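# Press the bell button once and release it

## Task

Push the bell's button fully down, hold it there briefly, then let it spring back up; the press counts only if the bell remains upright and where it was, and knocking it over or shifting it out of place means failure.

## Robot and tools

Robot: two FANUC CRX-5iA six-joint arms, left_arm and right_arm, each ending in a two-finger parallel gripper. Scene frame: origin at table-top height midway between the nominal bases, +z up, +x out over the table, left_arm on the +y side (these names are not image sides). Actual bases: left_arm at (+0.019, +0.341, 0) m, right_arm at (+0.025, -0.342, 0) m, both turned only slightly about z. A camera stand sits behind the arms.

Gripper geometry: fingers point along the gripper's own +z axis and open and close along its x axis. end_effector_position is the point between the finger pads; fingertips extend 17.5 mm past it. A block juts about 10 cm toward the gripper's -y side and rotates with it, so mind it near the bell.

Frames: reported hand positions (metres) and end_effector_quat_wxyz are in each arm's own base frame. Fixed cameras and the table use the scene frame. Every pose offset you send is expressed along the current Hand target's own axes (the tool axes), not the world axes.

execute_actions(actions, cameras): actions is a list of actions; each action is a table of up to 15 rows, one row per 1/30 s step, and a short table repeats its last row to fill 15 steps. Each row is one flat list of 18 numbers in [-1, 1] covering both arms: left dx, dy, dz, rx, ry, rz, gripper position, force_limit, speed, then the same nine for the right arm. The six pose numbers are an offset (not a pose) from that arm's Hand target as it was when the action began; every row counts from that same start, and the next action starts from the new Hand target, so repeating an offset keeps moving. Scale: 1.0 equals 0.6 m or 180 degrees; rx, ry, rz form one rotation vector. All zeros re-commands the current Hand target. An empty actions list returns the state plus camera images; otherwise images come only if cameras names them ("all", a list of names, or [] for none).

Gripper numbers are commands, not offsets: position +1 is fully open (50 mm gap), around -0.65 the pads meet, -1 grips until stopped. force_limit maps -1, 0, +1 to roughly 20, 102, 185 N per pad; speed maps them to 20, 85, 150 mm/s. Both start at +1. A 0 is a real command, so to leave a gripper alone resend its previous three values. For a button press, closed fingers (position -1) make a compact tip.

move(target, speed, blend, blocking, cameras): drives each gripper in a straight line toward its target. target is one 18-number row as above, or a list of up to 15 such rows; all rows are offsets from the same Hand targets at the move's start, not chained. speed is the top path speed in m/s, 0.002 to 1 (default 0.25), rotation up to twice that in rad/s; give one value or one per target. blend is a corner radius in m (0 = full stop at each target). blocking=false returns after about 0.5 s while motion continues. Paths last at least 0.5 s and at most 10 s and do not avoid obstacles. The result adds a "move:" line with the ending (done, off_target, moving, held, fault) and limits (paced = pose clipped, held = a step withheld). done means within 3 mm and 2 degrees; neither done nor off_target says whether anything is being touched.

wait(seconds): 0 to 10 s, arms hold their last command; a running move keeps going. stop(): brakes a running move (needs some distance); fingers continue. zoom_image(camera, region): camera is cam_left_wrist or cam_right_wrist; region [x0, y0, x1, y1] in pixels from the top-left, at most 504 by 504, on the latest image. Both cameras give 896x504 images. read_manual(section) returns licence texts only. finished_scene(scene) ends the scene irreversibly; scene is an integer 1 or 2.

Control details: each step the commanded pose is clipped to 70 mm and 16 degrees from the measured pose, and Hand target in the result is that clipped command, which later offsets start from. Grippers often stop short; the next command, even zeros, requests the target again, and if still short send the remaining gap as an offset. To stop pushing on something, command the target back behind the gripper.

Result lines: end_effector_position and quaternion per arm; Hand target; Joint velocities (may be omitted when all read within noise); Flange force along the gripper's x y z axes, noisy and sometimes "no reading", with extra lines for up to four earlier actions; Tool commands; object_status (0 moving, 1 blocked while opening, 2 blocked while closing, 3 reached position or pads met); position_measured in counts, opening about (250 - counts) x 0.202 mm. Calls that ran actions also list positions at some steps.

Hazards: arms are stiff, so a target even slightly beyond firm contact, or a fast approach, hits hard. Contact torque at a joint limit (150 N m for the three large joints, 37.6 N m for the wrist joints) or 150 N outside force on the arm triggers a 10 s fault stop where the arm yields. Motor overheating from holding, stretching or pushing brakes an arm for 30 to 60 s or more, possibly with no MOTOR HOT warning. A clearance check blocks commands bringing the arms too close, but contact between arms can still occur and can fail the task. Approach the button slowly from above, press down only a little past the point where it bottoms out, then lift clear without sweeping sideways into the bell or letting anything fall from the table.

Each tool is called after ">>>" by a JSON object that holds its "fn" and its "kwargs", one argument or row to a line.

## Session

>>> {"fn": "execute_actions", "kwargs": {
  "actions": []
}}

Scene clock: 0.00 s.
left_arm: end_effector_position=(+0.4856, -0.3003, +0.3757) position_measured=3 object_status=3 end_effector_quat_wxyz=(-0.085, +0.863, +0.467, +0.172) | right_arm: end_effector_position=(+0.5708, -0.2185, +0.3825) position_measured=3 object_status=3 end_effector_quat_wxyz=(+0.459, +0.162, +0.669, -0.562)
Joint positions: left_arm=[-0.551 0.352 0.697 -0.403 -1.866 -0.156] | right_arm=[0.053 0.126 -0.681 1.898 -1.341 -0.207]
Joint velocities: within noise
Flange force (N): no reading
Hand target: left_arm +0.4856, -0.3003, +0.3757; -0.085, +0.863, +0.467, +0.172 | right_arm +0.5708, -0.2185, +0.3825; +0.459, +0.162, +0.669, -0.562
Tool commands: left_gripper/position=+1.0 left_gripper/force_limit=+1.0 left_gripper/speed=+1.0 right_gripper/position=+1.0 right_gripper/force_limit=+1.0 right_gripper/speed=+1.0

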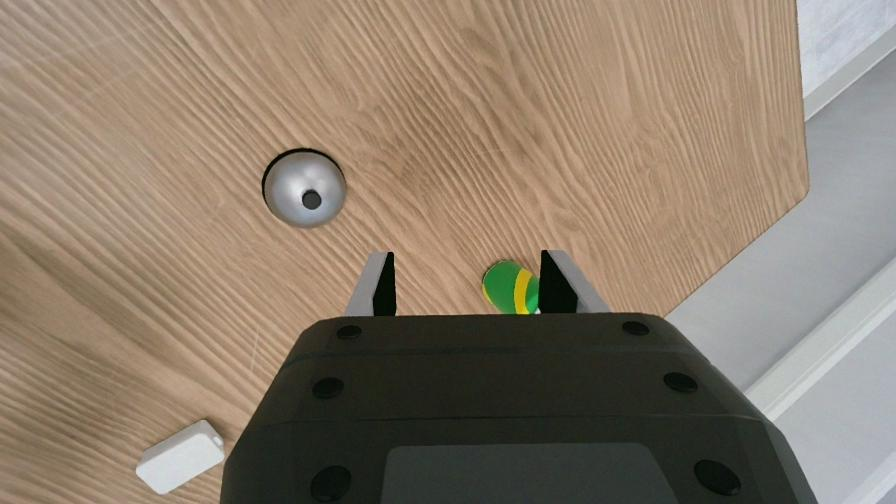

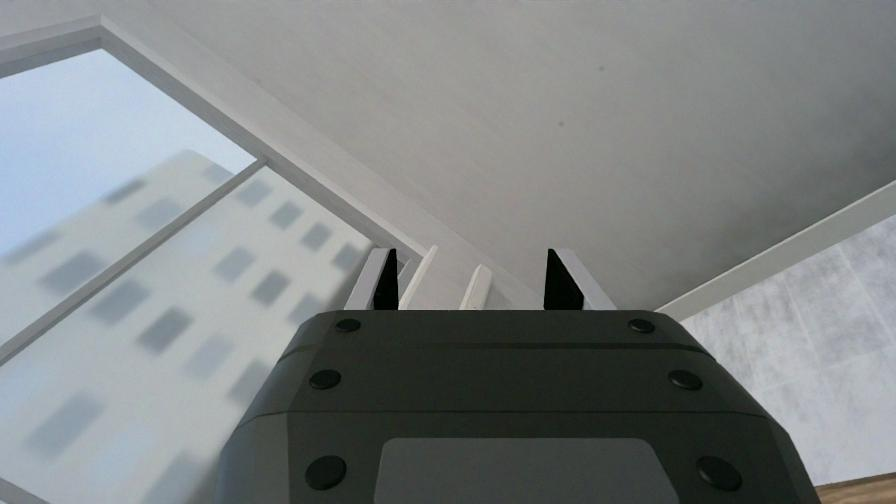

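>>> {"fn": "move", "kwargs": {
  "target": [-0.1362,0.0595,0.2435,0.0045,-0.1228,0,-0.7,-1,1,0,0,0,0,0,0,1,1,1],
  "cameras": ["cam_left_wrist"]
}}

Scene clock: 30.37 s.
left_arm: end_effector_position=(+0.5059, -0.3386, +0.2101) position_measured=251 object_status=3 end_effector_quat_wxyz=(+0.000, +0.879, +0.476, +0.000) | right_arm: end_effector_position=(+0.5708, -0.2185, +0.3825) position_measured=3 object_status=3 end_effector_quat_wxyz=(+0.459, +0.162, +0.669, -0.562)
Joint positions: left_arm=[-0.374 0.417 0.335 0.001 -1.489 -0.204] | right_arm=[0.053 0.126 -0.681 1.898 -1.341 -0.207]
Flange force (N): left_arm=[-0.1 -9.6 -0.1] | right_arm=[-0.2 2.8 1.5]
Hand target: left_arm +0.5059, -0.3385, +0.2101; +0.000, +0.879, +0.476, +0.000 | right_arm +0.5708, -0.2185, +0.3825; +0.459, +0.162, +0.669, -0.562
Off the commanded pose: left_arm 0.000 m, 0 deg | right_arm 0.000 m, 0 deg.
move: done
Images, in order (width x height): cam_left_wrist 896x504.

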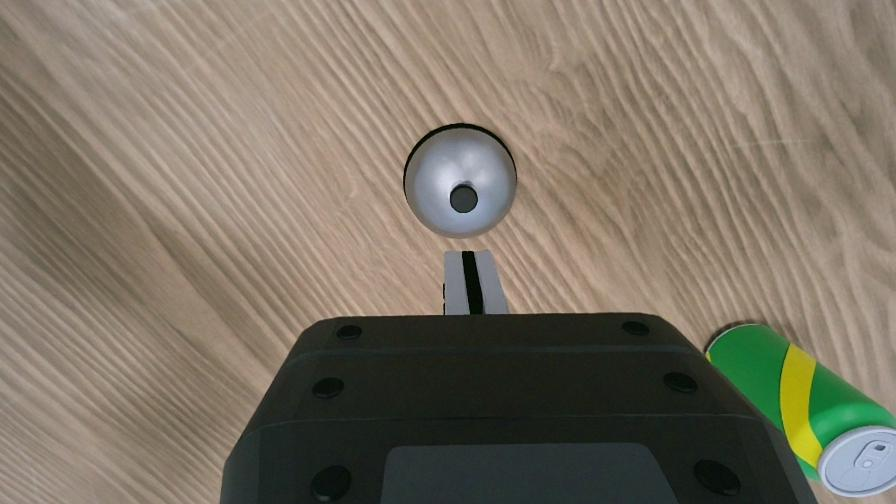

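>>> {"fn": "move", "kwargs": {
  "target": [0.005,0,0.1083,0,0,0,-0.7,-1,1,0,0,0,0,0,0,1,1,1],
  "cameras": ["cam_left_wrist"]
}}

Scene clock: 42.03 s.
left_arm: end_effector_position=(+0.5075, -0.3361, +0.1452) position_measured=251 object_status=3 end_effector_quat_wxyz=(+0.000, +0.879, +0.476, +0.000) | right_arm: end_effector_position=(+0.5708, -0.2185, +0.3825) position_measured=3 object_status=3 end_effector_quat_wxyz=(+0.459, +0.162, +0.669, -0.562)
Joint positions: left_arm=[-0.369 0.442 0.217 0.001 -1.346 -0.209] | right_arm=[0.053 0.126 -0.681 1.898 -1.341 -0.207]
Flange force (N): left_arm=[-0.1 -8.7 -1.6] | right_arm=[0.7 2.8 2.0]
Hand target: left_arm +0.5075, -0.3361, +0.1451; +0.000, +0.879, +0.476, +0.000 | right_arm +0.5708, -0.2185, +0.3825; +0.459, +0.162, +0.669, -0.562
Off the commanded pose: left_arm 0.000 m, 0 deg | right_arm 0.000 m, 0 deg.
move: done
Images, in order (width x height): cam_left_wrist 896x504.

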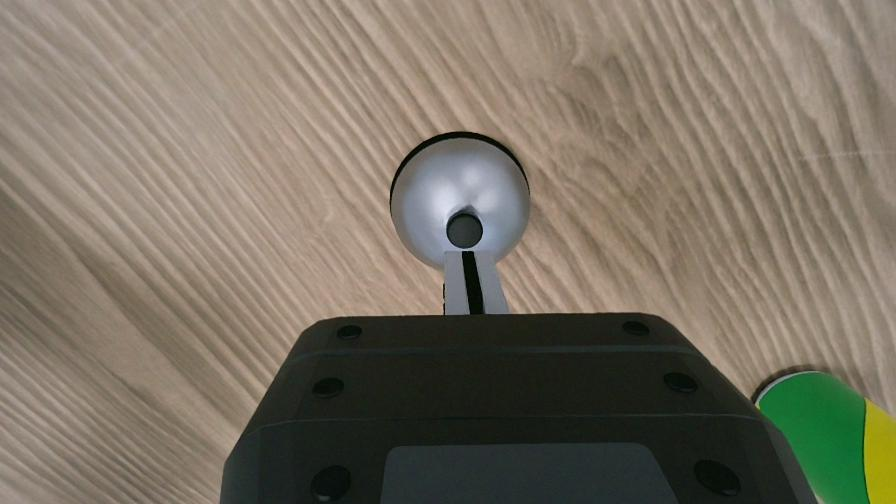

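>>> {"fn": "move", "kwargs": {
  "target": [0.0017,-0.0017,0.07,0,0,0,-0.7,-1,1,0,0,0,0,0,0,1,1,1],
  "speed": 0.15,
  "cameras": ["cam_left_wrist"]
}}

>>> {"fn": "zoom_image", "kwargs": {
  "camera": "cam_left_wrist",
  "region": [360, 150, 580, 330]
}}

Scene clock: 53.47 s.
left_arm: end_effector_position=(+0.5072, -0.3347, +0.1032) position_measured=251 object_status=3 end_effector_quat_wxyz=(+0.000, +0.879, +0.476, +0.000) | right_arm: end_effector_position=(+0.5708, -0.2185, +0.3825) position_measured=3 object_status=3 end_effector_quat_wxyz=(+0.459, +0.162, +0.669, -0.562)
Joint positions: left_arm=[-0.367 0.468 0.152 0.001 -1.256 -0.211] | right_arm=[0.053 0.126 -0.681 1.898 -1.341 -0.207]
Flange force (N): left_arm=[0.2 -9.4 -2.4] | right_arm=[0.6 2.6 1.8]
Hand target: left_arm +0.5072, -0.3347, +0.1031; +0.000, +0.879, +0.476, +0.000 | right_arm +0.5708, -0.2185, +0.3825; +0.459, +0.162, +0.669, -0.562
Off the commanded pose: left_arm 0.000 m, 0 deg | right_arm 0.000 m, 0 deg.
move: done
Images, in order (width x height): cam_left_wrist 896x504.

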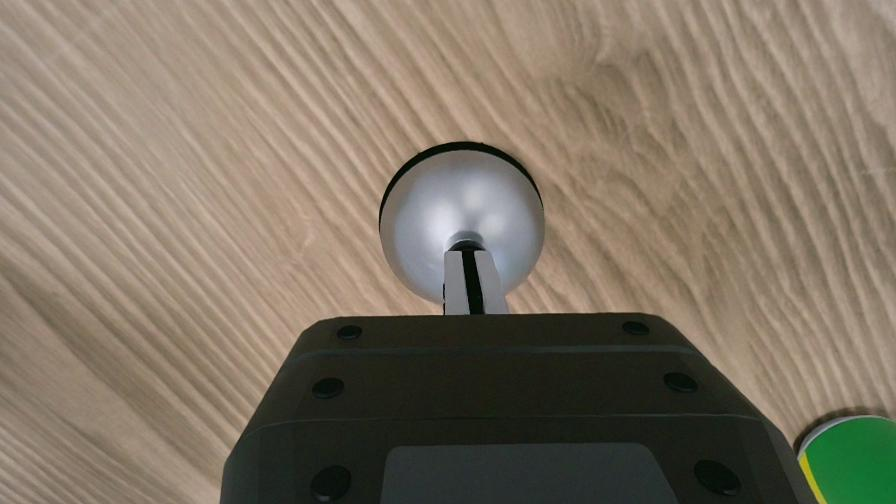

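Scaled by 2.291 from the camera's 896x504 image, which has a finer 1280x720 frame.

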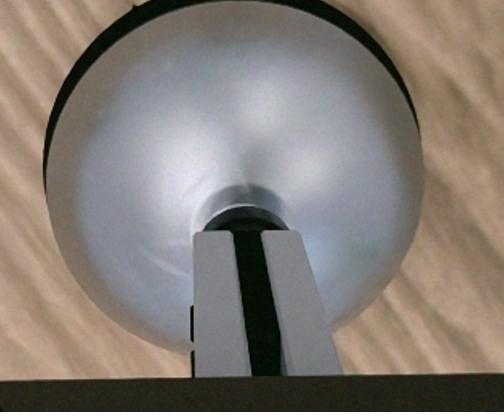

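>>> {"fn": "move", "kwargs": {
  "target": [0,-0.003,0.0133,0,0,0,-0.7,-1,1,0,0,0,0,0,0,1,1,1],
  "speed": 0.04
}}

>>> {"fn": "execute_actions", "kwargs": {
  "actions": [
    [[0,0,0.00167,0,0,0,-0.7,-1,1,0,0,0,0,0,0,1,1,1]],
    [[0,0,0.00167,0,0,0,-0.7,-1,1,0,0,0,0,0,0,1,1,1]],
    [[0,0,0.00167,0,0,0,-0.7,-1,1,0,0,0,0,0,0,1,1,1]],
    [[0,0,0.00167,0,0,0,-0.7,-1,1,0,0,0,0,0,0,1,1,1]]
  ]
}}

Scene clock: 61.70 s.
left_arm: end_effector_position=(+0.5057, -0.3337, +0.0951) position_measured=251 object_status=3 end_effector_quat_wxyz=(+0.000, +0.879, +0.476, +0.000) | right_arm: end_effector_position=(+0.5708, -0.2185, +0.3825) position_measured=3 object_status=3 end_effector_quat_wxyz=(+0.459, +0.162, +0.669, -0.562)
Joint positions: left_arm=[-0.367 0.47 0.136 0.001 -1.237 -0.212] | right_arm=[0.053 0.126 -0.681 1.898 -1.341 -0.207]
Flange force (N): left_arm=[0.1 -8.9 -2.3] | right_arm=[-0.1 3.1 1.5]
Hand target: left_arm +0.5057, -0.3337, +0.0951; +0.000, +0.879, +0.476, +0.000 | right_arm +0.5708, -0.2185, +0.3825; +0.459, +0.162, +0.669, -0.562
Off the commanded pose: left_arm 0.000 m, 0 deg | right_arm 0.000 m, 0 deg.
move: done

Scene clock: 63.90 s.
left_arm: end_effector_position=(+0.5057, -0.3337, +0.0911) position_measured=251 object_status=3 end_effector_quat_wxyz=(+0.000, +0.879, +0.476, +0.000) | right_arm: end_effector_position=(+0.5708, -0.2185, +0.3825) position_measured=3 object_status=3 end_effector_quat_wxyz=(+0.459, +0.162, +0.669, -0.562)
Joint positions: left_arm=[-0.367 0.473 0.13 0.001 -1.229 -0.212] | right_arm=[0.053 0.126 -0.681 1.898 -1.341 -0.207]
Flange force (N): left_arm=[-0.3 -9.5 -2.2] | right_arm=[0.0 2.8 1.3]
Flange force at the end of the 1st action (N): left_arm=[0.3 -9.6 -2.1] | right_arm=[0.0 3.8 1.8]
Flange force at the end of the 2nd action (N): left_arm=[-0.2 -8.9 -2.5] | right_arm=[0.4 2.6 1.8]
Flange force at the end of the 3rd action (N): left_arm=[0.0 -9.5 -2.4] | right_arm=[0.9 2.9 1.9]
Hand target: left_arm +0.5057, -0.3337, +0.0911; +0.000, +0.879, +0.476, +0.000 | right_arm +0.5708, -0.2185, +0.3825; +0.459, +0.162, +0.669, -0.562
Off the commanded pose: left_arm 0.000 m, 0 deg | right_arm 0.000 m, 0 deg.
Step readings (end_effector_position of left_arm | right_arm; steps 1 to 15: 1st action; 16 to 30: 2nd action; 31 to 45: 3rd action; 46 to 60: 4th action):
0: (+0.5057, -0.3337, +0.0951) | (+0.5708, -0.2185, +0.3825)
1: (+0.5057, -0.3337, +0.0951) | (+0.5708, -0.2185, +0.3825)
2: (+0.5057, -0.3337, +0.0948) | (+0.5708, -0.2185, +0.3825)
4: (+0.5056, -0.3337, +0.0942) | (+0.5708, -0.2185, +0.3825)
8: (+0.5057, -0.3337, +0.0941) | (+0.5708, -0.2185, +0.3825)
15: (+0.5057, -0.3337, +0.0941) | (+0.5708, -0.2185, +0.3825)
16: (+0.5057, -0.3337, +0.0941) | (+0.5708, -0.2185, +0.3825)
17: (+0.5057, -0.3337, +0.0937) | (+0.5708, -0.2185, +0.3825)
19: (+0.5056, -0.3337, +0.0931) | (+0.5708, -0.2185, +0.3825)
23: (+0.5057, -0.3337, +0.0931) | (+0.5708, -0.2185, +0.3825)
30: (+0.5057, -0.3337, +0.0931) | (+0.5708, -0.2185, +0.3825)
31: (+0.5057, -0.3337, +0.0931) | (+0.5708, -0.2185, +0.3825)
32: (+0.5057, -0.3337, +0.0928) | (+0.5708, -0.2185, +0.3825)
34: (+0.5056, -0.3337, +0.0922) | (+0.5708, -0.2185, +0.3825)
38: (+0.5057, -0.3337, +0.0922) | (+0.5708, -0.2185, +0.3825)
45: (+0.5057, -0.3337, +0.0921) | (+0.5708, -0.2185, +0.3825)
46: (+0.5057, -0.3337, +0.0921) | (+0.5708, -0.2185, +0.3825)
47: (+0.5057, -0.3337, +0.0916) | (+0.5708, -0.2185, +0.3825)
49: (+0.5056, -0.3337, +0.0911) | (+0.5708, -0.2185, +0.3825)
53: (+0.5057, -0.3337, +0.0911) | (+0.5708, -0.2185, +0.3825)
60: (+0.5057, -0.3337, +0.0911) | (+0.5708, -0.2185, +0.3825)

>>> {"fn": "execute_actions", "kwargs": {
  "actions": [
    [[0,0,0.00167,0,0,0,-0.7,-1,1,0,0,0,0,0,0,1,1,1]],
    [[0,0,0.00167,0,0,0,-0.7,-1,1,0,0,0,0,0,0,1,1,1]],
    [[0,0,0.00167,0,0,0,-0.7,-1,1,0,0,0,0,0,0,1,1,1]],
    [[0,0,0.00167,0,0,0,-0.7,-1,1,0,0,0,0,0,0,1,1,1]]
  ]
}}

Scene clock: 69.80 s.
left_arm: end_effector_position=(+0.5057, -0.3337, +0.0871) position_measured=251 object_status=3 end_effector_quat_wxyz=(+0.000, +0.879, +0.476, +0.000) | right_arm: end_effector_position=(+0.5708, -0.2185, +0.3825) position_measured=3 object_status=3 end_effector_quat_wxyz=(+0.459, +0.162, +0.669, -0.562)
Joint positions: left_arm=[-0.367 0.476 0.125 0.001 -1.22 -0.212] | right_arm=[0.053 0.126 -0.681 1.898 -1.341 -0.207]
Flange force (N): left_arm=[0.0 -9.4 -2.2] | right_arm=[0.2 2.2 0.9]
Flange force at the end of the 1st action (N): left_arm=[-0.1 -9.1 -2.2] | right_arm=[0.2 2.3 1.6]
Flange force at the end of the 2nd action (N): left_arm=[-0.2 -8.6 -2.4] | right_arm=[1.2 2.2 1.4]
Flange force at the end of the 3rd action (N): left_arm=[0.1 -9.4 -2.2] | right_arm=[0.4 1.9 1.8]
Hand target: left_arm +0.5057, -0.3337, +0.0871; +0.000, +0.879, +0.476, +0.000 | right_arm +0.5708, -0.2185, +0.3825; +0.459, +0.162, +0.669, -0.562
Off the commanded pose: left_arm 0.000 m, 0 deg | right_arm 0.000 m, 0 deg.
Step readings (end_effector_position of left_arm | right_arm; steps 1 to 15: 1st action; 16 to 30: 2nd action; 31 to 45: 3rd action; 46 to 60: 4th action):
0: (+0.5057, -0.3337, +0.0911) | (+0.5708, -0.2185, +0.3825)
1: (+0.5057, -0.3337, +0.0911) | (+0.5708, -0.2185, +0.3825)
2: (+0.5058, -0.3337, +0.0910) | (+0.5708, -0.2185, +0.3825)
4: (+0.5057, -0.3337, +0.0905) | (+0.5708, -0.2185, +0.3825)
8: (+0.5057, -0.3337, +0.0902) | (+0.5708, -0.2185, +0.3825)
15: (+0.5057, -0.3337, +0.0901) | (+0.5708, -0.2185, +0.3825)
16: (+0.5057, -0.3337, +0.0901) | (+0.5708, -0.2185, +0.3825)
17: (+0.5057, -0.3337, +0.0896) | (+0.5708, -0.2185, +0.3825)
19: (+0.5056, -0.3337, +0.0891) | (+0.5708, -0.2185, +0.3825)
23: (+0.5057, -0.3337, +0.0891) | (+0.5708, -0.2185, +0.3825)
30: (+0.5057, -0.3337, +0.0891) | (+0.5708, -0.2185, +0.3825)
31: (+0.5057, -0.3337, +0.0891) | (+0.5708, -0.2185, +0.3825)
32: (+0.5057, -0.3337, +0.0888) | (+0.5708, -0.2185, +0.3825)
34: (+0.5057, -0.3337, +0.0882) | (+0.5708, -0.2185, +0.3825)
38: (+0.5057, -0.3337, +0.0882) | (+0.5708, -0.2185, +0.3825)
45: (+0.5057, -0.3337, +0.0881) | (+0.5708, -0.2185, +0.3825)
46: (+0.5057, -0.3337, +0.0881) | (+0.5708, -0.2185, +0.3825)
47: (+0.5057, -0.3337, +0.0877) | (+0.5708, -0.2185, +0.3825)
49: (+0.5056, -0.3337, +0.0871) | (+0.5708, -0.2185, +0.3825)
53: (+0.5057, -0.3337, +0.0871) | (+0.5708, -0.2185, +0.3825)
60: (+0.5057, -0.3337, +0.0871) | (+0.5708, -0.2185, +0.3825)

>>> {"fn": "execute_actions", "kwargs": {
  "actions": [
    [[0,0,0.00167,0,0,0,-0.7,-1,1,0,0,0,0,0,0,1,1,1]],
    [[0,0,0.00167,0,0,0,-0.7,-1,1,0,0,0,0,0,0,1,1,1]],
    [[0,0,0.00167,0,0,0,-0.7,-1,1,0,0,0,0,0,0,1,1,1]],
    [[0,0,0.00167,0,0,0,-0.7,-1,1,0,0,0,0,0,0,1,1,1]]
  ],
  "cameras": ["cam_left_wrist"]
}}

>>> {"fn": "zoom_image", "kwargs": {
  "camera": "cam_left_wrist",
  "region": [360, 150, 580, 330]
}}

Scene clock: 75.43 s.
left_arm: end_effector_position=(+0.5056, -0.3337, +0.0831) position_measured=251 object_status=3 end_effector_quat_wxyz=(+0.000, +0.879, +0.476, +0.000) | right_arm: end_effector_position=(+0.5708, -0.2185, +0.3825) position_measured=3 object_status=3 end_effector_quat_wxyz=(+0.459, +0.162, +0.669, -0.562)
Joint positions: left_arm=[-0.367 0.48 0.12 0.001 -1.212 -0.212] | right_arm=[0.053 0.126 -0.681 1.898 -1.341 -0.207]
Flange force (N): left_arm=[0.1 -10.3 -4.7] | right_arm=[0.1 3.1 1.6]
Flange force at the end of the 1st action (N): left_arm=[-0.2 -9.5 -2.3] | right_arm=[0.4 2.0 1.2]
Flange force at the end of the 2nd action (N): left_arm=[-0.1 -9.6 -3.6] | right_arm=[1.3 1.6 1.8]
Flange force at the end of the 3rd action (N): left_arm=[-0.3 -9.3 -4.3] | right_arm=[0.5 3.0 2.1]
Hand target: left_arm +0.5057, -0.3337, +0.0831; +0.000, +0.879, +0.476, +0.000 | right_arm +0.5708, -0.2185, +0.3825; +0.459, +0.162, +0.669, -0.562
Off the commanded pose: left_arm 0.000 m, 0 deg | right_arm 0.000 m, 0 deg.
Step readings (end_effector_position of left_arm | right_arm; steps 1 to 15: 1st action; 16 to 30: 2nd action; 31 to 45: 3rd action; 46 to 60: 4th action):
0: (+0.5057, -0.3337, +0.0871) | (+0.5708, -0.2185, +0.3825)
1: (+0.5057, -0.3337, +0.0871) | (+0.5708, -0.2185, +0.3825)
2: (+0.5057, -0.3337, +0.0869) | (+0.5708, -0.2185, +0.3825)
4: (+0.5057, -0.3337, +0.0864) | (+0.5708, -0.2185, +0.3825)
8: (+0.5057, -0.3337, +0.0862) | (+0.5708, -0.2185, +0.3825)
15: (+0.5057, -0.3337, +0.0861) | (+0.5708, -0.2185, +0.3825)
16: (+0.5057, -0.3337, +0.0861) | (+0.5708, -0.2185, +0.3825)
17: (+0.5057, -0.3337, +0.0856) | (+0.5708, -0.2185, +0.3825)
19: (+0.5056, -0.3337, +0.0851) | (+0.5708, -0.2185, +0.3825)
23: (+0.5057, -0.3337, +0.0851) | (+0.5708, -0.2185, +0.3825)
30: (+0.5057, -0.3337, +0.0851) | (+0.5708, -0.2185, +0.3825)
31: (+0.5057, -0.3337, +0.0851) | (+0.5708, -0.2185, +0.3825)
32: (+0.5057, -0.3337, +0.0847) | (+0.5708, -0.2185, +0.3825)
34: (+0.5056, -0.3337, +0.0842) | (+0.5708, -0.2185, +0.3825)
38: (+0.5057, -0.3337, +0.0841) | (+0.5708, -0.2185, +0.3825)
45: (+0.5057, -0.3337, +0.0841) | (+0.5708, -0.2185, +0.3825)
46: (+0.5057, -0.3337, +0.0841) | (+0.5708, -0.2185, +0.3825)
47: (+0.5057, -0.3337, +0.0836) | (+0.5708, -0.2185, +0.3825)
49: (+0.5056, -0.3337, +0.0831) | (+0.5708, -0.2185, +0.3825)
53: (+0.5056, -0.3337, +0.0831) | (+0.5708, -0.2185, +0.3825)
60: (+0.5056, -0.3337, +0.0831) | (+0.5708, -0.2185, +0.3825)
Images, in order (width x height): cam_left_wrist 896x504.

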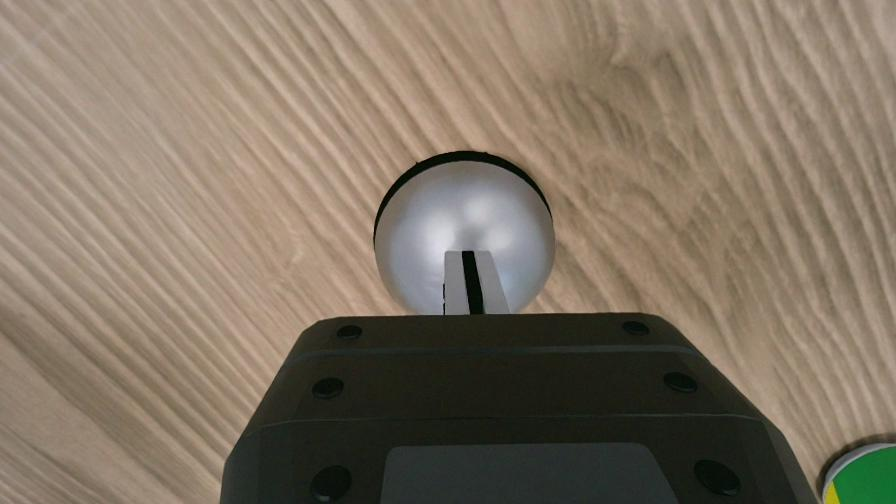

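Scaled by 2.291 from the camera's 896x504 image, which has a finer 1280x720 frame.

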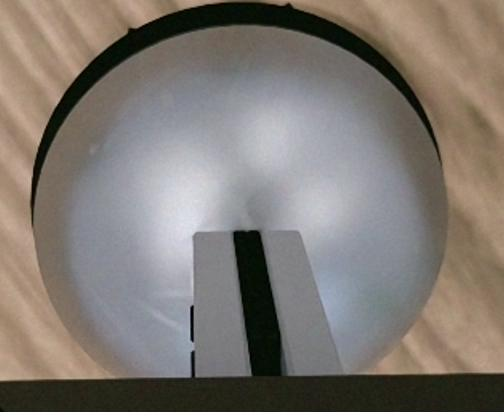

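>>> {"fn": "execute_actions", "kwargs": {
  "actions": [
    [[0,0,0.001,0,0,0,-0.7,-1,1,0,0,0,0,0,0,1,1,1]],
    [[0,0,0.001,0,0,0,-0.7,-1,1,0,0,0,0,0,0,1,1,1]],
    [[0,0,0.001,0,0,0,-0.7,-1,1,0,0,0,0,0,0,1,1,1]],
    [[0,0,0.001,0,0,0,-0.7,-1,1,0,0,0,0,0,0,1,1,1]]
  ]
}}

Scene clock: 83.80 s.
left_arm: end_effector_position=(+0.5057, -0.3337, +0.0807) position_measured=251 object_status=3 end_effector_quat_wxyz=(+0.000, +0.879, +0.476, +0.000) | right_arm: end_effector_position=(+0.5708, -0.2185, +0.3825) position_measured=3 object_status=3 end_effector_quat_wxyz=(+0.459, +0.162, +0.669, -0.562)
Joint positions: left_arm=[-0.367 0.482 0.118 0.001 -1.207 -0.212] | right_arm=[0.053 0.126 -0.681 1.898 -1.341 -0.207]
Flange force (N): left_arm=[1.4 -11.6 -23.6] | right_arm=[0.9 2.5 1.6]
Flange force at the end of the 1st action (N): left_arm=[-0.2 -8.3 -4.8] | right_arm=[0.8 2.4 1.4]
Flange force at the end of the 2nd action (N): left_arm=[-0.6 -9.3 -5.2] | right_arm=[-0.2 3.1 1.5]
Flange force at the end of the 3rd action (N): left_arm=[-0.3 -8.8 -5.5] | right_arm=[1.3 2.3 1.4]
Hand target: left_arm +0.5057, -0.3337, +0.0807; +0.000, +0.879, +0.476, +0.000 | right_arm +0.5708, -0.2185, +0.3825; +0.459, +0.162, +0.669, -0.562
Off the commanded pose: left_arm 0.000 m, 0 deg | right_arm 0.000 m, 0 deg.
Step readings (end_effector_position of left_arm | right_arm; steps 1 to 15: 1st action; 16 to 30: 2nd action; 31 to 45: 3rd action; 46 to 60: 4th action):
0: (+0.5057, -0.3337, +0.0831) | (+0.5708, -0.2185, +0.3825)
1: (+0.5057, -0.3337, +0.0831) | (+0.5708, -0.2185, +0.3825)
2: (+0.5057, -0.3337, +0.0830) | (+0.5708, -0.2185, +0.3825)
4: (+0.5057, -0.3337, +0.0828) | (+0.5708, -0.2185, +0.3825)
8: (+0.5057, -0.3337, +0.0826) | (+0.5708, -0.2185, +0.3825)
15: (+0.5057, -0.3337, +0.0825) | (+0.5708, -0.2185, +0.3825)
16: (+0.5057, -0.3337, +0.0825) | (+0.5708, -0.2185, +0.3825)
17: (+0.5057, -0.3337, +0.0823) | (+0.5708, -0.2185, +0.3825)
19: (+0.5056, -0.3337, +0.0819) | (+0.5708, -0.2185, +0.3825)
23: (+0.5056, -0.3337, +0.0819) | (+0.5708, -0.2185, +0.3825)
30: (+0.5057, -0.3337, +0.0819) | (+0.5708, -0.2185, +0.3825)
31: (+0.5057, -0.3337, +0.0819) | (+0.5708, -0.2185, +0.3825)
32: (+0.5057, -0.3337, +0.0816) | (+0.5708, -0.2185, +0.3825)
34: (+0.5057, -0.3337, +0.0813) | (+0.5708, -0.2185, +0.3825)
38: (+0.5057, -0.3337, +0.0813) | (+0.5708, -0.2185, +0.3825)
45: (+0.5057, -0.3337, +0.0813) | (+0.5708, -0.2185, +0.3825)
46: (+0.5057, -0.3337, +0.0813) | (+0.5708, -0.2185, +0.3825)
47: (+0.5057, -0.3337, +0.0811) | (+0.5708, -0.2185, +0.3825)
49: (+0.5057, -0.3337, +0.0809) | (+0.5708, -0.2185, +0.3825)
53: (+0.5057, -0.3337, +0.0808) | (+0.5708, -0.2185, +0.3825)
60: (+0.5057, -0.3337, +0.0807) | (+0.5708, -0.2185, +0.3825)

>>> {"fn": "execute_actions", "kwargs": {
  "actions": [
    [[0,0,0.0005,0,0,0,-0.7,-1,1,0,0,0,0,0,0,1,1,1]]
  ]
}}

>>> {"fn": "move", "kwargs": {
  "target": [
    [0,0,-0.02,0,0,0,-0.7,-1,1,0,0,0,0,0,0,1,1,1],
    [0,0,-0.1,0,0,0,-0.7,-1,1,0,0,0,0,0,0,1,1,1]
  ],
  "speed": [0.03,0.15],
  "blend": 0.002,
  "cameras": ["cam_left_wrist"]
}}

Scene clock: 91.13 s.
left_arm: end_effector_position=(+0.5057, -0.3337, +0.0804) position_measured=251 object_status=3 end_effector_quat_wxyz=(+0.000, +0.879, +0.476, +0.000) | right_arm: end_effector_position=(+0.5708, -0.2185, +0.3825) position_measured=3 object_status=3 end_effector_quat_wxyz=(+0.459, +0.162, +0.669, -0.562)
Joint positions: left_arm=[-0.367 0.482 0.117 0.001 -1.206 -0.212] | right_arm=[0.053 0.126 -0.681 1.898 -1.341 -0.207]
Flange force (N): left_arm=[2.5 -15.1 -43.3] | right_arm=[0.5 2.8 1.7]
Hand target: left_arm +0.5057, -0.3337, +0.0804; +0.000, +0.879, +0.476, +0.000 | right_arm +0.5708, -0.2185, +0.3825; +0.459, +0.162, +0.669, -0.562
Off the commanded pose: left_arm 0.000 m, 0 deg | right_arm 0.000 m, 0 deg.
Step readings (end_effector_position of left_arm | right_arm):
0: (+0.5057, -0.3337, +0.0807) | (+0.5708, -0.2185, +0.3825)
1: (+0.5057, -0.3337, +0.0807) | (+0.5708, -0.2185, +0.3825)
2: (+0.5057, -0.3337, +0.0806) | (+0.5708, -0.2185, +0.3825)
4: (+0.5057, -0.3337, +0.0805) | (+0.5708, -0.2185, +0.3825)
8: (+0.5057, -0.3337, +0.0805) | (+0.5708, -0.2185, +0.3825)
15: (+0.5057, -0.3337, +0.0805) | (+0.5708, -0.2185, +0.3825)

Scene clock: 92.20 s.
left_arm: end_effector_position=(+0.5057, -0.3337, +0.1405) position_measured=251 object_status=3 end_effector_quat_wxyz=(+0.000, +0.879, +0.476, +0.000) | right_arm: end_effector_position=(+0.5708, -0.2185, +0.3825) position_measured=3 object_status=3 end_effector_quat_wxyz=(+0.459, +0.162, +0.669, -0.562)
Joint positions: left_arm=[-0.367 0.438 0.2 0.001 -1.333 -0.212] | right_arm=[0.053 0.126 -0.681 1.898 -1.341 -0.207]
Flange force (N): left_arm=[0.1 -9.2 -1.3] | right_arm=[0.4 3.6 1.5]
Hand target: left_arm +0.5057, -0.3337, +0.1404; +0.000, +0.879, +0.476, +0.000 | right_arm +0.5708, -0.2185, +0.3825; +0.459, +0.162, +0.669, -0.562
Off the commanded pose: left_arm 0.000 m, 0 deg | right_arm 0.000 m, 0 deg.
move: done
Images, in order (width x height): cam_left_wrist 896x504.

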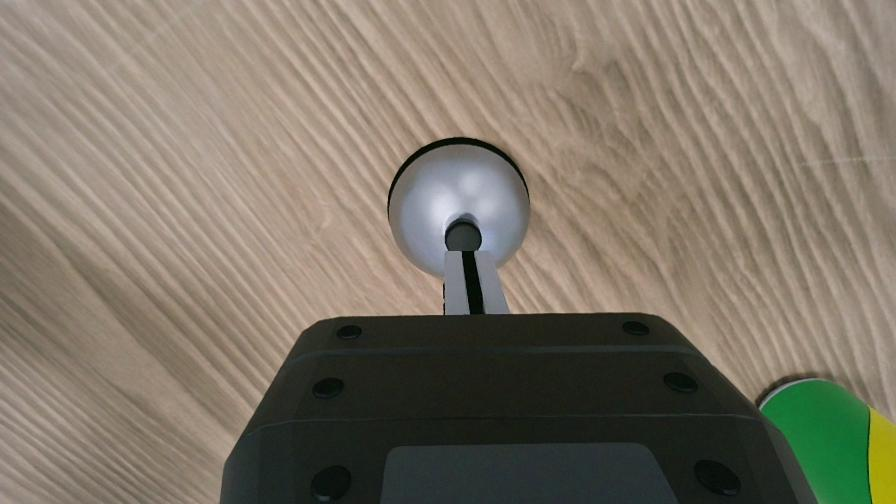

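Pressed to the stop, released, and the bell is still in place.

>>> {"fn": "finished_scene", "kwargs": {
  "scene": 1
}}

The scene is finished: the task was done.


## Next scene

The same job, from a new start.

>>> {"fn": "execute_actions", "kwargs": {
  "actions": []
}}

Scene clock: 0.00 s.
left_arm: end_effector_position=(+0.3833, +0.1222, +0.2687) position_measured=3 object_status=3 end_effector_quat_wxyz=(+0.087, -0.386, +0.907, -0.141) | right_arm: end_effector_position=(+0.4409, +0.3950, +0.3287) position_measured=3 object_status=3 end_effector_quat_wxyz=(-0.001, +0.490, +0.866, -0.100)
Joint positions: left_arm=[0.903 -0.257 -0.392 0.336 -1.425 1.425] | right_arm=[0.961 0.573 0.82 0.019 -2.018 -0.413]
Joint velocities: within noise
Flange force (N): no reading
Hand target: left_arm +0.3833, +0.1222, +0.2687; +0.087, -0.386, +0.907, -0.141 | right_arm +0.4409, +0.3950, +0.3287; -0.001, +0.490, +0.866, -0.100
Tool commands: left_gripper/position=+1.0 left_gripper/force_limit=+1.0 left_gripper/speed=+1.0 right_gripper/position=+1.0 right_gripper/force_limit=+1.0 right_gripper/speed=+1.0

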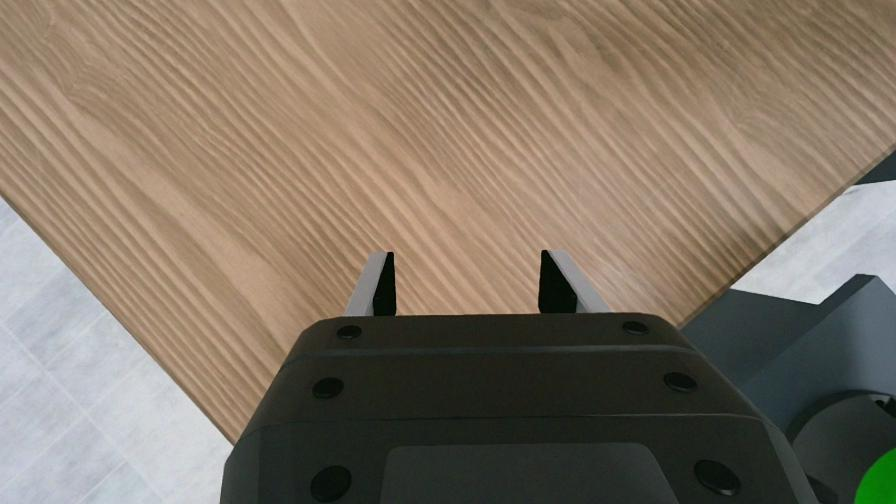

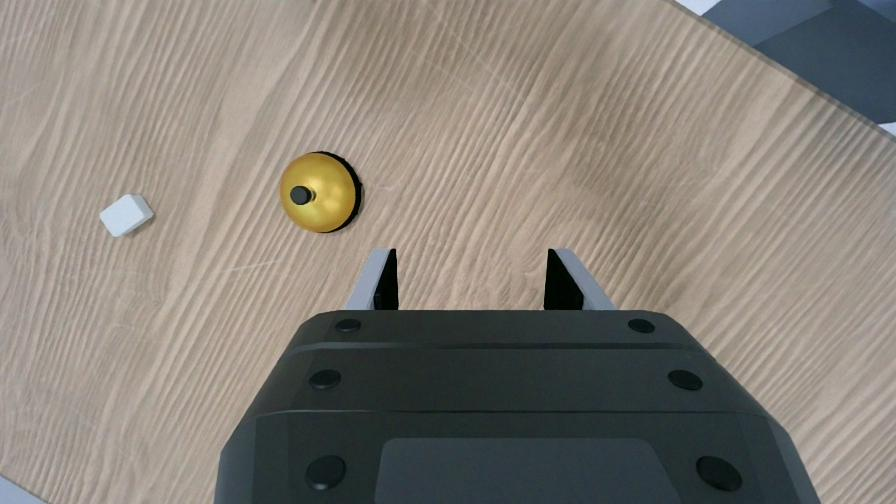

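>>> {"fn": "move", "kwargs": {
  "target": [0,0,0,0,0,0,1,1,1,-0.2532,0.0238,0.3162,-0.0558,0.0308,0,-0.7,-1,1],
  "cameras": ["cam_right_wrist"]
}}

Scene clock: 8.57 s.
left_arm: end_effector_position=(+0.3833, +0.1222, +0.2687) position_measured=3 object_status=3 end_effector_quat_wxyz=(+0.087, -0.386, +0.907, -0.141) | right_arm: end_effector_position=(+0.5132, +0.2405, +0.1551) position_measured=251 object_status=3 end_effector_quat_wxyz=(+0.000, +0.492, +0.871, +0.000)
Joint positions: left_arm=[0.903 -0.257 -0.392 0.336 -1.425 1.425] | right_arm=[0.67 0.333 0.092 0.001 -1.329 -0.128]
Flange force (N): left_arm=[5.0 1.9 0.1] | right_arm=[-1.9 2.9 0.6]
Hand target: left_arm +0.3833, +0.1222, +0.2687; +0.087, -0.386, +0.907, -0.141 | right_arm +0.5132, +0.2404, +0.1551; +0.000, +0.492, +0.871, +0.000
Off the commanded pose: left_arm 0.000 m, 0 deg | right_arm 0.000 m, 0 deg.
move: done
Images, in order (width x height): cam_right_wrist 896x504.

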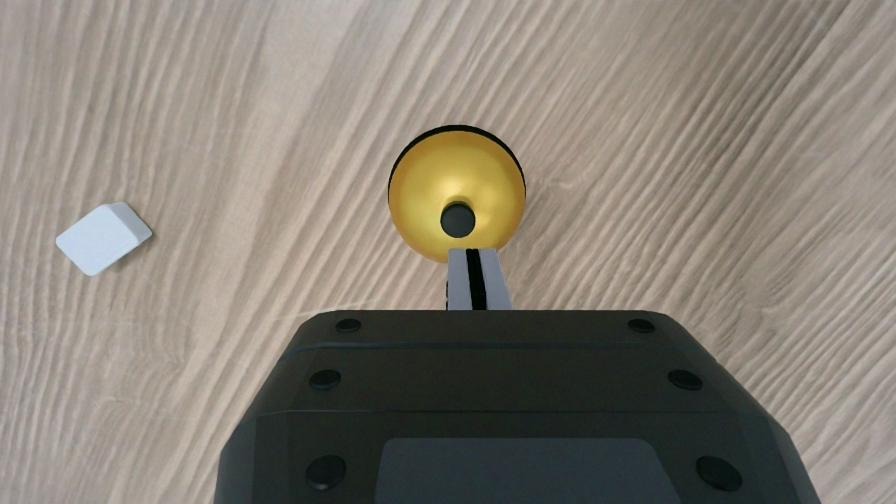

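>>> {"fn": "move", "kwargs": {
  "target": [
    [0,0,0,0,0,0,1,1,1,-0.0053,-0.0033,0.0833,0,0,0,-0.7,-1,1],
    [0,0,0,0,0,0,1,1,1,-0.0053,-0.0033,0.1,0,0,0,-0.7,-1,1]
  ],
  "speed": [0.15,0.04],
  "blend": 0.002
}}

>>> {"fn": "execute_actions", "kwargs": {
  "actions": [
    [[0,0,0,0,0,0,1,1,1,0,0,0.00167,0,0,0,-0.7,-1,1]],
    [[0,0,0,0,0,0,1,1,1,0,0,0.00167,0,0,0,-0.7,-1,1]],
    [[0,0,0,0,0,0,1,1,1,0,0,0.00167,0,0,0,-0.7,-1,1]],
    [[0,0,0,0,0,0,1,1,1,0,0,0.00167,0,0,0,-0.7,-1,1]],
    [[0,0,0,0,0,0,1,1,1,0,0,0.00167,0,0,0,-0.7,-1,1]]
  ],
  "cameras": ["cam_right_wrist"]
}}

>>> {"fn": "zoom_image", "kwargs": {
  "camera": "cam_right_wrist",
  "region": [360, 150, 580, 330]
}}

Scene clock: 19.97 s.
left_arm: end_effector_position=(+0.3833, +0.1222, +0.2687) position_measured=3 object_status=3 end_effector_quat_wxyz=(+0.087, -0.386, +0.907, -0.141) | right_arm: end_effector_position=(+0.5131, +0.2367, +0.0950) position_measured=251 object_status=3 end_effector_quat_wxyz=(+0.000, +0.492, +0.871, +0.000)
Joint positions: left_arm=[0.903 -0.257 -0.392 0.336 -1.425 1.425] | right_arm=[0.665 0.374 0 0.001 -1.197 -0.123]
Flange force (N): left_arm=[4.7 0.8 0.3] | right_arm=[-1.9 3.6 0.3]
Hand target: left_arm +0.3833, +0.1222, +0.2687; +0.087, -0.386, +0.907, -0.141 | right_arm +0.5132, +0.2367, +0.0951; +0.000, +0.492, +0.871, +0.000
Off the commanded pose: left_arm 0.000 m, 0 deg | right_arm 0.000 m, 0 deg.
move: done

Scene clock: 22.67 s.
left_arm: end_effector_position=(+0.3833, +0.1222, +0.2687) position_measured=3 object_status=3 end_effector_quat_wxyz=(+0.087, -0.386, +0.907, -0.141) | right_arm: end_effector_position=(+0.5132, +0.2366, +0.0901) position_measured=251 object_status=3 end_effector_quat_wxyz=(+0.000, +0.492, +0.871, +0.000)
Joint positions: left_arm=[0.903 -0.257 -0.392 0.336 -1.425 1.425] | right_arm=[0.665 0.378 -0.007 0.001 -1.186 -0.123]
Flange force (N): left_arm=[4.7 0.8 0.6] | right_arm=[-2.4 3.0 0.1]
Flange force at the end of the 1st action (N): left_arm=[5.1 1.3 0.3] | right_arm=[-2.0 2.4 0.1]
Flange force at the end of the 2nd action (N): left_arm=[5.6 1.7 0.4] | right_arm=[-1.0 3.3 0.2]
Flange force at the end of the 3rd action (N): left_arm=[5.2 1.2 0.4] | right_arm=[-2.1 2.4 0.3]
Flange force at the end of the 4th action (N): left_arm=[4.6 1.2 0.2] | right_arm=[-2.4 3.6 -0.2]
Hand target: left_arm +0.3833, +0.1222, +0.2687; +0.087, -0.386, +0.907, -0.141 | right_arm +0.5132, +0.2366, +0.0901; +0.000, +0.492, +0.871, +0.000
Off the commanded pose: left_arm 0.000 m, 0 deg | right_arm 0.000 m, 0 deg.
Step readings (end_effector_position of left_arm | right_arm; steps 1 to 15: 1st action; 16 to 30: 2nd action; 31 to 45: 3rd action; 46 to 60: 4th action; 61 to 75: 5th action):
0: (+0.3833, +0.1222, +0.2687) | (+0.5131, +0.2367, +0.0950)
1: (+0.3833, +0.1222, +0.2687) | (+0.5131, +0.2367, +0.0950)
2: (+0.3833, +0.1222, +0.2687) | (+0.5132, +0.2367, +0.0947)
4: (+0.3833, +0.1222, +0.2687) | (+0.5131, +0.2367, +0.0941)
8: (+0.3833, +0.1222, +0.2687) | (+0.5132, +0.2367, +0.0941)
15: (+0.3833, +0.1222, +0.2687) | (+0.5132, +0.2367, +0.0941)
16: (+0.3833, +0.1222, +0.2687) | (+0.5132, +0.2366, +0.0940)
17: (+0.3833, +0.1222, +0.2687) | (+0.5132, +0.2367, +0.0936)
19: (+0.3833, +0.1222, +0.2687) | (+0.5132, +0.2366, +0.0931)
23: (+0.3833, +0.1222, +0.2687) | (+0.5132, +0.2366, +0.0931)
30: (+0.3833, +0.1222, +0.2687) | (+0.5132, +0.2366, +0.0931)
31: (+0.3833, +0.1222, +0.2687) | (+0.5132, +0.2366, +0.0931)
32: (+0.3833, +0.1222, +0.2687) | (+0.5132, +0.2367, +0.0927)
34: (+0.3833, +0.1222, +0.2687) | (+0.5132, +0.2366, +0.0921)
38: (+0.3833, +0.1222, +0.2687) | (+0.5132, +0.2366, +0.0921)
45: (+0.3833, +0.1222, +0.2687) | (+0.5132, +0.2366, +0.0921)
46: (+0.3833, +0.1222, +0.2687) | (+0.5132, +0.2366, +0.0920)
47: (+0.3833, +0.1222, +0.2687) | (+0.5132, +0.2367, +0.0916)
49: (+0.3833, +0.1222, +0.2687) | (+0.5132, +0.2366, +0.0911)
53: (+0.3833, +0.1222, +0.2687) | (+0.5132, +0.2366, +0.0911)
60: (+0.3833, +0.1222, +0.2687) | (+0.5132, +0.2366, +0.0911)
61: (+0.3833, +0.1222, +0.2687) | (+0.5132, +0.2366, +0.0910)
62: (+0.3833, +0.1222, +0.2687) | (+0.5132, +0.2367, +0.0907)
64: (+0.3833, +0.1222, +0.2687) | (+0.5132, +0.2366, +0.0901)
68: (+0.3833, +0.1222, +0.2687) | (+0.5132, +0.2366, +0.0901)
75: (+0.3833, +0.1222, +0.2687) | (+0.5132, +0.2366, +0.0901)
Images, in order (width x height): cam_right_wrist 896x504.

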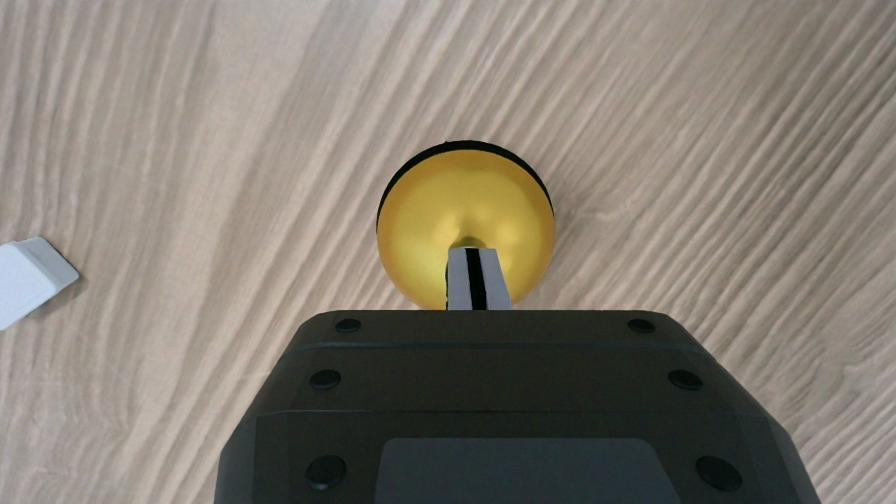

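Scaled by 2.291 from the camera's 896x504 image, which has a finer 1280x720 frame.

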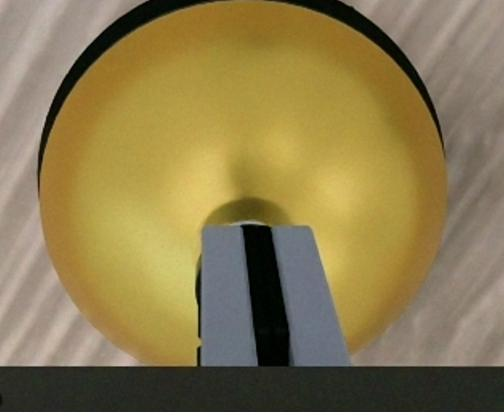

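>>> {"fn": "execute_actions", "kwargs": {
  "actions": [
    [[0,0,0,0,0,0,1,1,1,-0.002,0,0.00167,0,0,0,-0.7,-1,1]],
    [[0,0,0,0,0,0,1,1,1,0,0,0.00167,0,0,0,-0.7,-1,1]],
    [[0,0,0,0,0,0,1,1,1,0,0,0.00167,0,0,0,-0.7,-1,1]],
    [[0,0,0,0,0,0,1,1,1,0,0,0.00167,0,0,0,-0.7,-1,1]],
    [[0,0,0,0,0,0,1,1,1,0,0,0.00167,0,0,0,-0.7,-1,1]]
  ]
}}

Scene clock: 30.60 s.
left_arm: end_effector_position=(+0.3833, +0.1222, +0.2687) position_measured=3 object_status=3 end_effector_quat_wxyz=(+0.087, -0.386, +0.907, -0.141) | right_arm: end_effector_position=(+0.5138, +0.2356, +0.0850) position_measured=251 object_status=3 end_effector_quat_wxyz=(+0.000, +0.492, +0.871, +0.000)
Joint positions: left_arm=[0.903 -0.257 -0.392 0.336 -1.425 1.425] | right_arm=[0.662 0.383 -0.012 0.001 -1.175 -0.121]
Flange force (N): left_arm=[5.1 1.1 0.4] | right_arm=[-1.3 3.1 0.5]
Flange force at the end of the 1st action (N): left_arm=[5.1 1.7 0.4] | right_arm=[-2.0 3.4 0.8]
Flange force at the end of the 2nd action (N): left_arm=[5.0 1.6 0.1] | right_arm=[-2.3 3.9 0.0]
Flange force at the end of the 3rd action (N): left_arm=[4.8 1.3 0.3] | right_arm=[-2.0 3.0 0.0]
Flange force at the end of the 4th action (N): left_arm=[5.1 0.5 0.4] | right_arm=[-2.3 2.8 0.8]
Hand target: left_arm +0.3833, +0.1222, +0.2687; +0.087, -0.386, +0.907, -0.141 | right_arm +0.5138, +0.2356, +0.0850; +0.000, +0.492, +0.871, +0.000
Off the commanded pose: left_arm 0.000 m, 0 deg | right_arm 0.000 m, 0 deg.
Step readings (end_effector_position of left_arm | right_arm; steps 1 to 15: 1st action; 16 to 30: 2nd action; 31 to 45: 3rd action; 46 to 60: 4th action; 61 to 75: 5th action):
0: (+0.3833, +0.1222, +0.2687) | (+0.5132, +0.2366, +0.0901)
1: (+0.3833, +0.1222, +0.2687) | (+0.5132, +0.2366, +0.0900)
2: (+0.3833, +0.1222, +0.2687) | (+0.5134, +0.2363, +0.0897)
4: (+0.3833, +0.1222, +0.2687) | (+0.5137, +0.2357, +0.0891)
8: (+0.3833, +0.1222, +0.2687) | (+0.5138, +0.2356, +0.0891)
15: (+0.3833, +0.1222, +0.2687) | (+0.5138, +0.2356, +0.0891)
16: (+0.3833, +0.1222, +0.2687) | (+0.5138, +0.2356, +0.0890)
17: (+0.3833, +0.1222, +0.2687) | (+0.5138, +0.2356, +0.0887)
19: (+0.3833, +0.1222, +0.2687) | (+0.5138, +0.2356, +0.0881)
23: (+0.3833, +0.1222, +0.2687) | (+0.5138, +0.2356, +0.0880)
30: (+0.3833, +0.1222, +0.2687) | (+0.5138, +0.2356, +0.0880)
31: (+0.3833, +0.1222, +0.2687) | (+0.5138, +0.2356, +0.0880)
32: (+0.3833, +0.1222, +0.2687) | (+0.5138, +0.2356, +0.0876)
34: (+0.3833, +0.1222, +0.2687) | (+0.5138, +0.2356, +0.0871)
38: (+0.3833, +0.1222, +0.2687) | (+0.5138, +0.2356, +0.0871)
45: (+0.3833, +0.1222, +0.2687) | (+0.5138, +0.2356, +0.0870)
46: (+0.3833, +0.1222, +0.2687) | (+0.5138, +0.2356, +0.0870)
47: (+0.3833, +0.1222, +0.2687) | (+0.5138, +0.2356, +0.0867)
49: (+0.3833, +0.1222, +0.2687) | (+0.5138, +0.2356, +0.0861)
53: (+0.3833, +0.1222, +0.2687) | (+0.5138, +0.2356, +0.0860)
60: (+0.3833, +0.1222, +0.2687) | (+0.5138, +0.2356, +0.0860)
61: (+0.3833, +0.1222, +0.2687) | (+0.5138, +0.2356, +0.0860)
62: (+0.3833, +0.1222, +0.2687) | (+0.5138, +0.2356, +0.0856)
64: (+0.3833, +0.1222, +0.2687) | (+0.5138, +0.2356, +0.0851)
68: (+0.3833, +0.1222, +0.2687) | (+0.5138, +0.2356, +0.0850)
75: (+0.3833, +0.1222, +0.2687) | (+0.5138, +0.2356, +0.0850)

>>> {"fn": "execute_actions", "kwargs": {
  "actions": [
    [[0,0,0,0,0,0,1,1,1,0,0,0.00167,0,0,0,-0.7,-1,1]],
    [[0,0,0,0,0,0,1,1,1,0,0,0.00167,0,0,0,-0.7,-1,1]],
    [[0,0,0,0,0,0,1,1,1,0,0,0.00167,0,0,0,-0.7,-1,1]],
    [[0,0,0,0,0,0,1,1,1,0,0,0.00167,0,0,0,-0.7,-1,1]]
  ]
}}

Scene clock: 36.27 s.
left_arm: end_effector_position=(+0.3833, +0.1222, +0.2687) position_measured=3 object_status=3 end_effector_quat_wxyz=(+0.087, -0.386, +0.907, -0.141) | right_arm: end_effector_position=(+0.5138, +0.2356, +0.0810) position_measured=251 object_status=3 end_effector_quat_wxyz=(+0.000, +0.492, +0.871, +0.000)
Joint positions: left_arm=[0.903 -0.257 -0.392 0.336 -1.425 1.425] | right_arm=[0.662 0.387 -0.017 0.001 -1.167 -0.121]
Flange force (N): left_arm=[4.4 1.3 -0.1] | right_arm=[-2.0 4.2 -2.6]
Flange force at the end of the 1st action (N): left_arm=[4.9 1.3 0.1] | right_arm=[-1.9 2.6 -0.6]
Flange force at the end of the 2nd action (N): left_arm=[4.5 1.1 0.3] | right_arm=[-2.4 3.5 -0.5]
Flange force at the end of the 3rd action (N): left_arm=[4.7 1.5 0.2] | right_arm=[-2.4 2.6 -1.6]
Hand target: left_arm +0.3833, +0.1222, +0.2687; +0.087, -0.386, +0.907, -0.141 | right_arm +0.5138, +0.2356, +0.0810; +0.000, +0.492, +0.871, +0.000
Off the commanded pose: left_arm 0.000 m, 0 deg | right_arm 0.000 m, 0 deg.
Step readings (end_effector_position of left_arm | right_arm; steps 1 to 15: 1st action; 16 to 30: 2nd action; 31 to 45: 3rd action; 46 to 60: 4th action):
0: (+0.3833, +0.1222, +0.2687) | (+0.5138, +0.2356, +0.0850)
1: (+0.3833, +0.1222, +0.2687) | (+0.5138, +0.2356, +0.0850)
2: (+0.3833, +0.1222, +0.2687) | (+0.5138, +0.2356, +0.0847)
4: (+0.3833, +0.1222, +0.2687) | (+0.5138, +0.2356, +0.0841)
8: (+0.3833, +0.1222, +0.2687) | (+0.5138, +0.2356, +0.0840)
15: (+0.3833, +0.1222, +0.2687) | (+0.5138, +0.2356, +0.0840)
16: (+0.3833, +0.1222, +0.2687) | (+0.5138, +0.2356, +0.0840)
17: (+0.3833, +0.1222, +0.2687) | (+0.5138, +0.2356, +0.0837)
19: (+0.3833, +0.1222, +0.2687) | (+0.5138, +0.2356, +0.0831)
23: (+0.3833, +0.1222, +0.2687) | (+0.5138, +0.2356, +0.0830)
30: (+0.3833, +0.1222, +0.2687) | (+0.5138, +0.2356, +0.0830)
31: (+0.3833, +0.1222, +0.2687) | (+0.5138, +0.2356, +0.0830)
32: (+0.3833, +0.1222, +0.2687) | (+0.5138, +0.2356, +0.0827)
34: (+0.3833, +0.1222, +0.2687) | (+0.5138, +0.2356, +0.0821)
38: (+0.3833, +0.1222, +0.2687) | (+0.5138, +0.2356, +0.0820)
45: (+0.3833, +0.1222, +0.2687) | (+0.5138, +0.2356, +0.0820)
46: (+0.3833, +0.1222, +0.2687) | (+0.5138, +0.2356, +0.0820)
47: (+0.3833, +0.1222, +0.2687) | (+0.5138, +0.2356, +0.0816)
49: (+0.3833, +0.1222, +0.2687) | (+0.5138, +0.2356, +0.0810)
53: (+0.3833, +0.1222, +0.2687) | (+0.5138, +0.2356, +0.0810)
60: (+0.3833, +0.1222, +0.2687) | (+0.5138, +0.2356, +0.0810)

>>> {"fn": "execute_actions", "kwargs": {
  "actions": [
    [[0,0,0,0,0,0,1,1,1,0,0,0.00167,0,0,0,-0.7,-1,1]],
    [[0,0,0,0,0,0,1,1,1,0,0,0.001,0,0,0,-0.7,-1,1]],
    [[0,0,0,0,0,0,1,1,1,0,0,0.001,0,0,0,-0.7,-1,1]],
    [[0,0,0,0,0,0,1,1,1,0,0,0.0008,0,0,0,-0.7,-1,1]]
  ]
}}

Scene clock: 42.70 s.
left_arm: end_effector_position=(+0.3833, +0.1222, +0.2687) position_measured=3 object_status=3 end_effector_quat_wxyz=(+0.087, -0.386, +0.907, -0.141) | right_arm: end_effector_position=(+0.5138, +0.2356, +0.0784) position_measured=251 object_status=3 end_effector_quat_wxyz=(+0.000, +0.492, +0.871, +0.000)
Joint positions: left_arm=[0.903 -0.257 -0.392 0.336 -1.425 1.425] | right_arm=[0.662 0.39 -0.02 0.001 -1.161 -0.121]
Flange force (N): left_arm=[5.4 1.3 0.4] | right_arm=[-0.6 0.4 -19.5]
Flange force at the end of the 1st action (N): left_arm=[4.8 1.1 0.4] | right_arm=[-1.3 1.6 -2.9]
Flange force at the end of the 2nd action (N): left_arm=[4.7 1.6 0.6] | right_arm=[-1.5 3.6 -2.8]
Flange force at the end of the 3rd action (N): left_arm=[5.0 1.4 0.6] | right_arm=[-2.1 3.0 -3.1]
Hand target: left_arm +0.3833, +0.1222, +0.2687; +0.087, -0.386, +0.907, -0.141 | right_arm +0.5138, +0.2356, +0.0784; +0.000, +0.492, +0.871, +0.000
Off the commanded pose: left_arm 0.000 m, 0 deg | right_arm 0.000 m, 0 deg.
Step readings (end_effector_position of left_arm | right_arm; steps 1 to 15: 1st action; 16 to 30: 2nd action; 31 to 45: 3rd action; 46 to 60: 4th action):
0: (+0.3833, +0.1222, +0.2687) | (+0.5138, +0.2356, +0.0810)
1: (+0.3833, +0.1222, +0.2687) | (+0.5138, +0.2356, +0.0810)
2: (+0.3833, +0.1222, +0.2687) | (+0.5138, +0.2356, +0.0806)
4: (+0.3833, +0.1222, +0.2687) | (+0.5138, +0.2356, +0.0801)
8: (+0.3833, +0.1222, +0.2687) | (+0.5138, +0.2356, +0.0800)
15: (+0.3833, +0.1222, +0.2687) | (+0.5138, +0.2356, +0.0800)
16: (+0.3833, +0.1222, +0.2687) | (+0.5138, +0.2356, +0.0800)
17: (+0.3833, +0.1222, +0.2687) | (+0.5138, +0.2356, +0.0797)
19: (+0.3833, +0.1222, +0.2687) | (+0.5138, +0.2356, +0.0794)
23: (+0.3833, +0.1222, +0.2687) | (+0.5138, +0.2356, +0.0794)
30: (+0.3833, +0.1222, +0.2687) | (+0.5138, +0.2356, +0.0794)
31: (+0.3833, +0.1222, +0.2687) | (+0.5138, +0.2356, +0.0794)
32: (+0.3833, +0.1222, +0.2687) | (+0.5138, +0.2356, +0.0791)
34: (+0.3833, +0.1222, +0.2687) | (+0.5138, +0.2356, +0.0788)
38: (+0.3833, +0.1222, +0.2687) | (+0.5138, +0.2356, +0.0788)
45: (+0.3833, +0.1222, +0.2687) | (+0.5138, +0.2356, +0.0788)
46: (+0.3833, +0.1222, +0.2687) | (+0.5138, +0.2356, +0.0788)
47: (+0.3833, +0.1222, +0.2687) | (+0.5138, +0.2356, +0.0786)
49: (+0.3833, +0.1222, +0.2687) | (+0.5138, +0.2356, +0.0784)
53: (+0.3833, +0.1222, +0.2687) | (+0.5138, +0.2356, +0.0784)
60: (+0.3833, +0.1222, +0.2687) | (+0.5138, +0.2356, +0.0784)

Bottomed. A final 0.3 mm press, then retreat.

>>> {"fn": "execute_actions", "kwargs": {
  "actions": [
    [[0,0,0,0,0,0,1,1,1,0,0,0.0005,0,0,0,-0.7,-1,1]]
  ]
}}

>>> {"fn": "move", "kwargs": {
  "target": [
    [0,0,0,0,0,0,1,1,1,0,0,-0.02,0,0,0,-0.7,-1,1],
    [0,0,0,0,0,0,1,1,1,0,0,-0.1,0,0,0,-0.7,-1,1]
  ],
  "speed": [0.03,0.15],
  "blend": 0.002,
  "cameras": ["cam_right_wrist"]
}}

Scene clock: 45.97 s.
left_arm: end_effector_position=(+0.3833, +0.1222, +0.2687) position_measured=3 object_status=3 end_effector_quat_wxyz=(+0.087, -0.386, +0.907, -0.141) | right_arm: end_effector_position=(+0.5138, +0.2356, +0.0781) position_measured=251 object_status=3 end_effector_quat_wxyz=(+0.000, +0.492, +0.871, +0.000)
Joint positions: left_arm=[0.903 -0.257 -0.392 0.336 -1.425 1.425] | right_arm=[0.662 0.39 -0.021 0.001 -1.16 -0.121]
Flange force (N): left_arm=[4.6 0.9 0.2] | right_arm=[1.5 -5.7 -43.2]
Hand target: left_arm +0.3833, +0.1222, +0.2687; +0.087, -0.386, +0.907, -0.141 | right_arm +0.5138, +0.2356, +0.0781; +0.000, +0.492, +0.871, +0.000
Off the commanded pose: left_arm 0.000 m, 0 deg | right_arm 0.000 m, 0 deg.
Step readings (end_effector_position of left_arm | right_arm):
0: (+0.3833, +0.1222, +0.2687) | (+0.5138, +0.2356, +0.0784)
1: (+0.3833, +0.1222, +0.2687) | (+0.5138, +0.2356, +0.0783)
2: (+0.3833, +0.1222, +0.2687) | (+0.5138, +0.2356, +0.0782)
4: (+0.3833, +0.1222, +0.2687) | (+0.5138, +0.2356, +0.0782)
8: (+0.3833, +0.1222, +0.2687) | (+0.5138, +0.2356, +0.0781)
15: (+0.3833, +0.1222, +0.2687) | (+0.5138, +0.2356, +0.0781)

Scene clock: 47.03 s.
left_arm: end_effector_position=(+0.3833, +0.1222, +0.2687) position_measured=3 object_status=3 end_effector_quat_wxyz=(+0.087, -0.386, +0.907, -0.141) | right_arm: end_effector_position=(+0.5138, +0.2356, +0.1381) position_measured=251 object_status=3 end_effector_quat_wxyz=(+0.000, +0.492, +0.871, +0.000)
Joint positions: left_arm=[0.903 -0.257 -0.392 0.336 -1.425 1.425] | right_arm=[0.663 0.34 0.06 0.001 -1.291 -0.121]
Flange force (N): left_arm=[5.3 1.7 -0.1] | right_arm=[-2.1 3.1 0.0]
Hand target: left_arm +0.3833, +0.1222, +0.2687; +0.087, -0.386, +0.907, -0.141 | right_arm +0.5138, +0.2357, +0.1381; +0.000, +0.492, +0.871, +0.000
Off the commanded pose: left_arm 0.000 m, 0 deg | right_arm 0.000 m, 0 deg.
move: done
Images, in order (width x height): cam_right_wrist 896x504.

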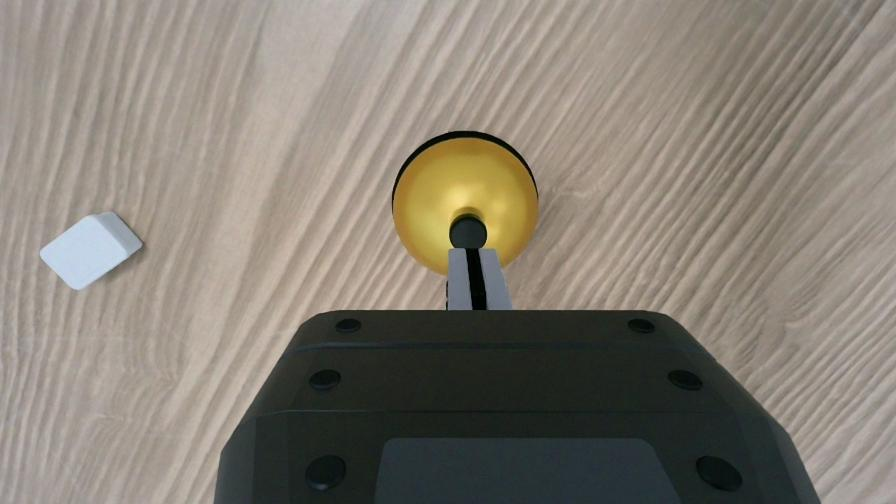

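>>> {"fn": "finished_scene", "kwargs": {
  "scene": 2
}}

The scene is finished: the task was done.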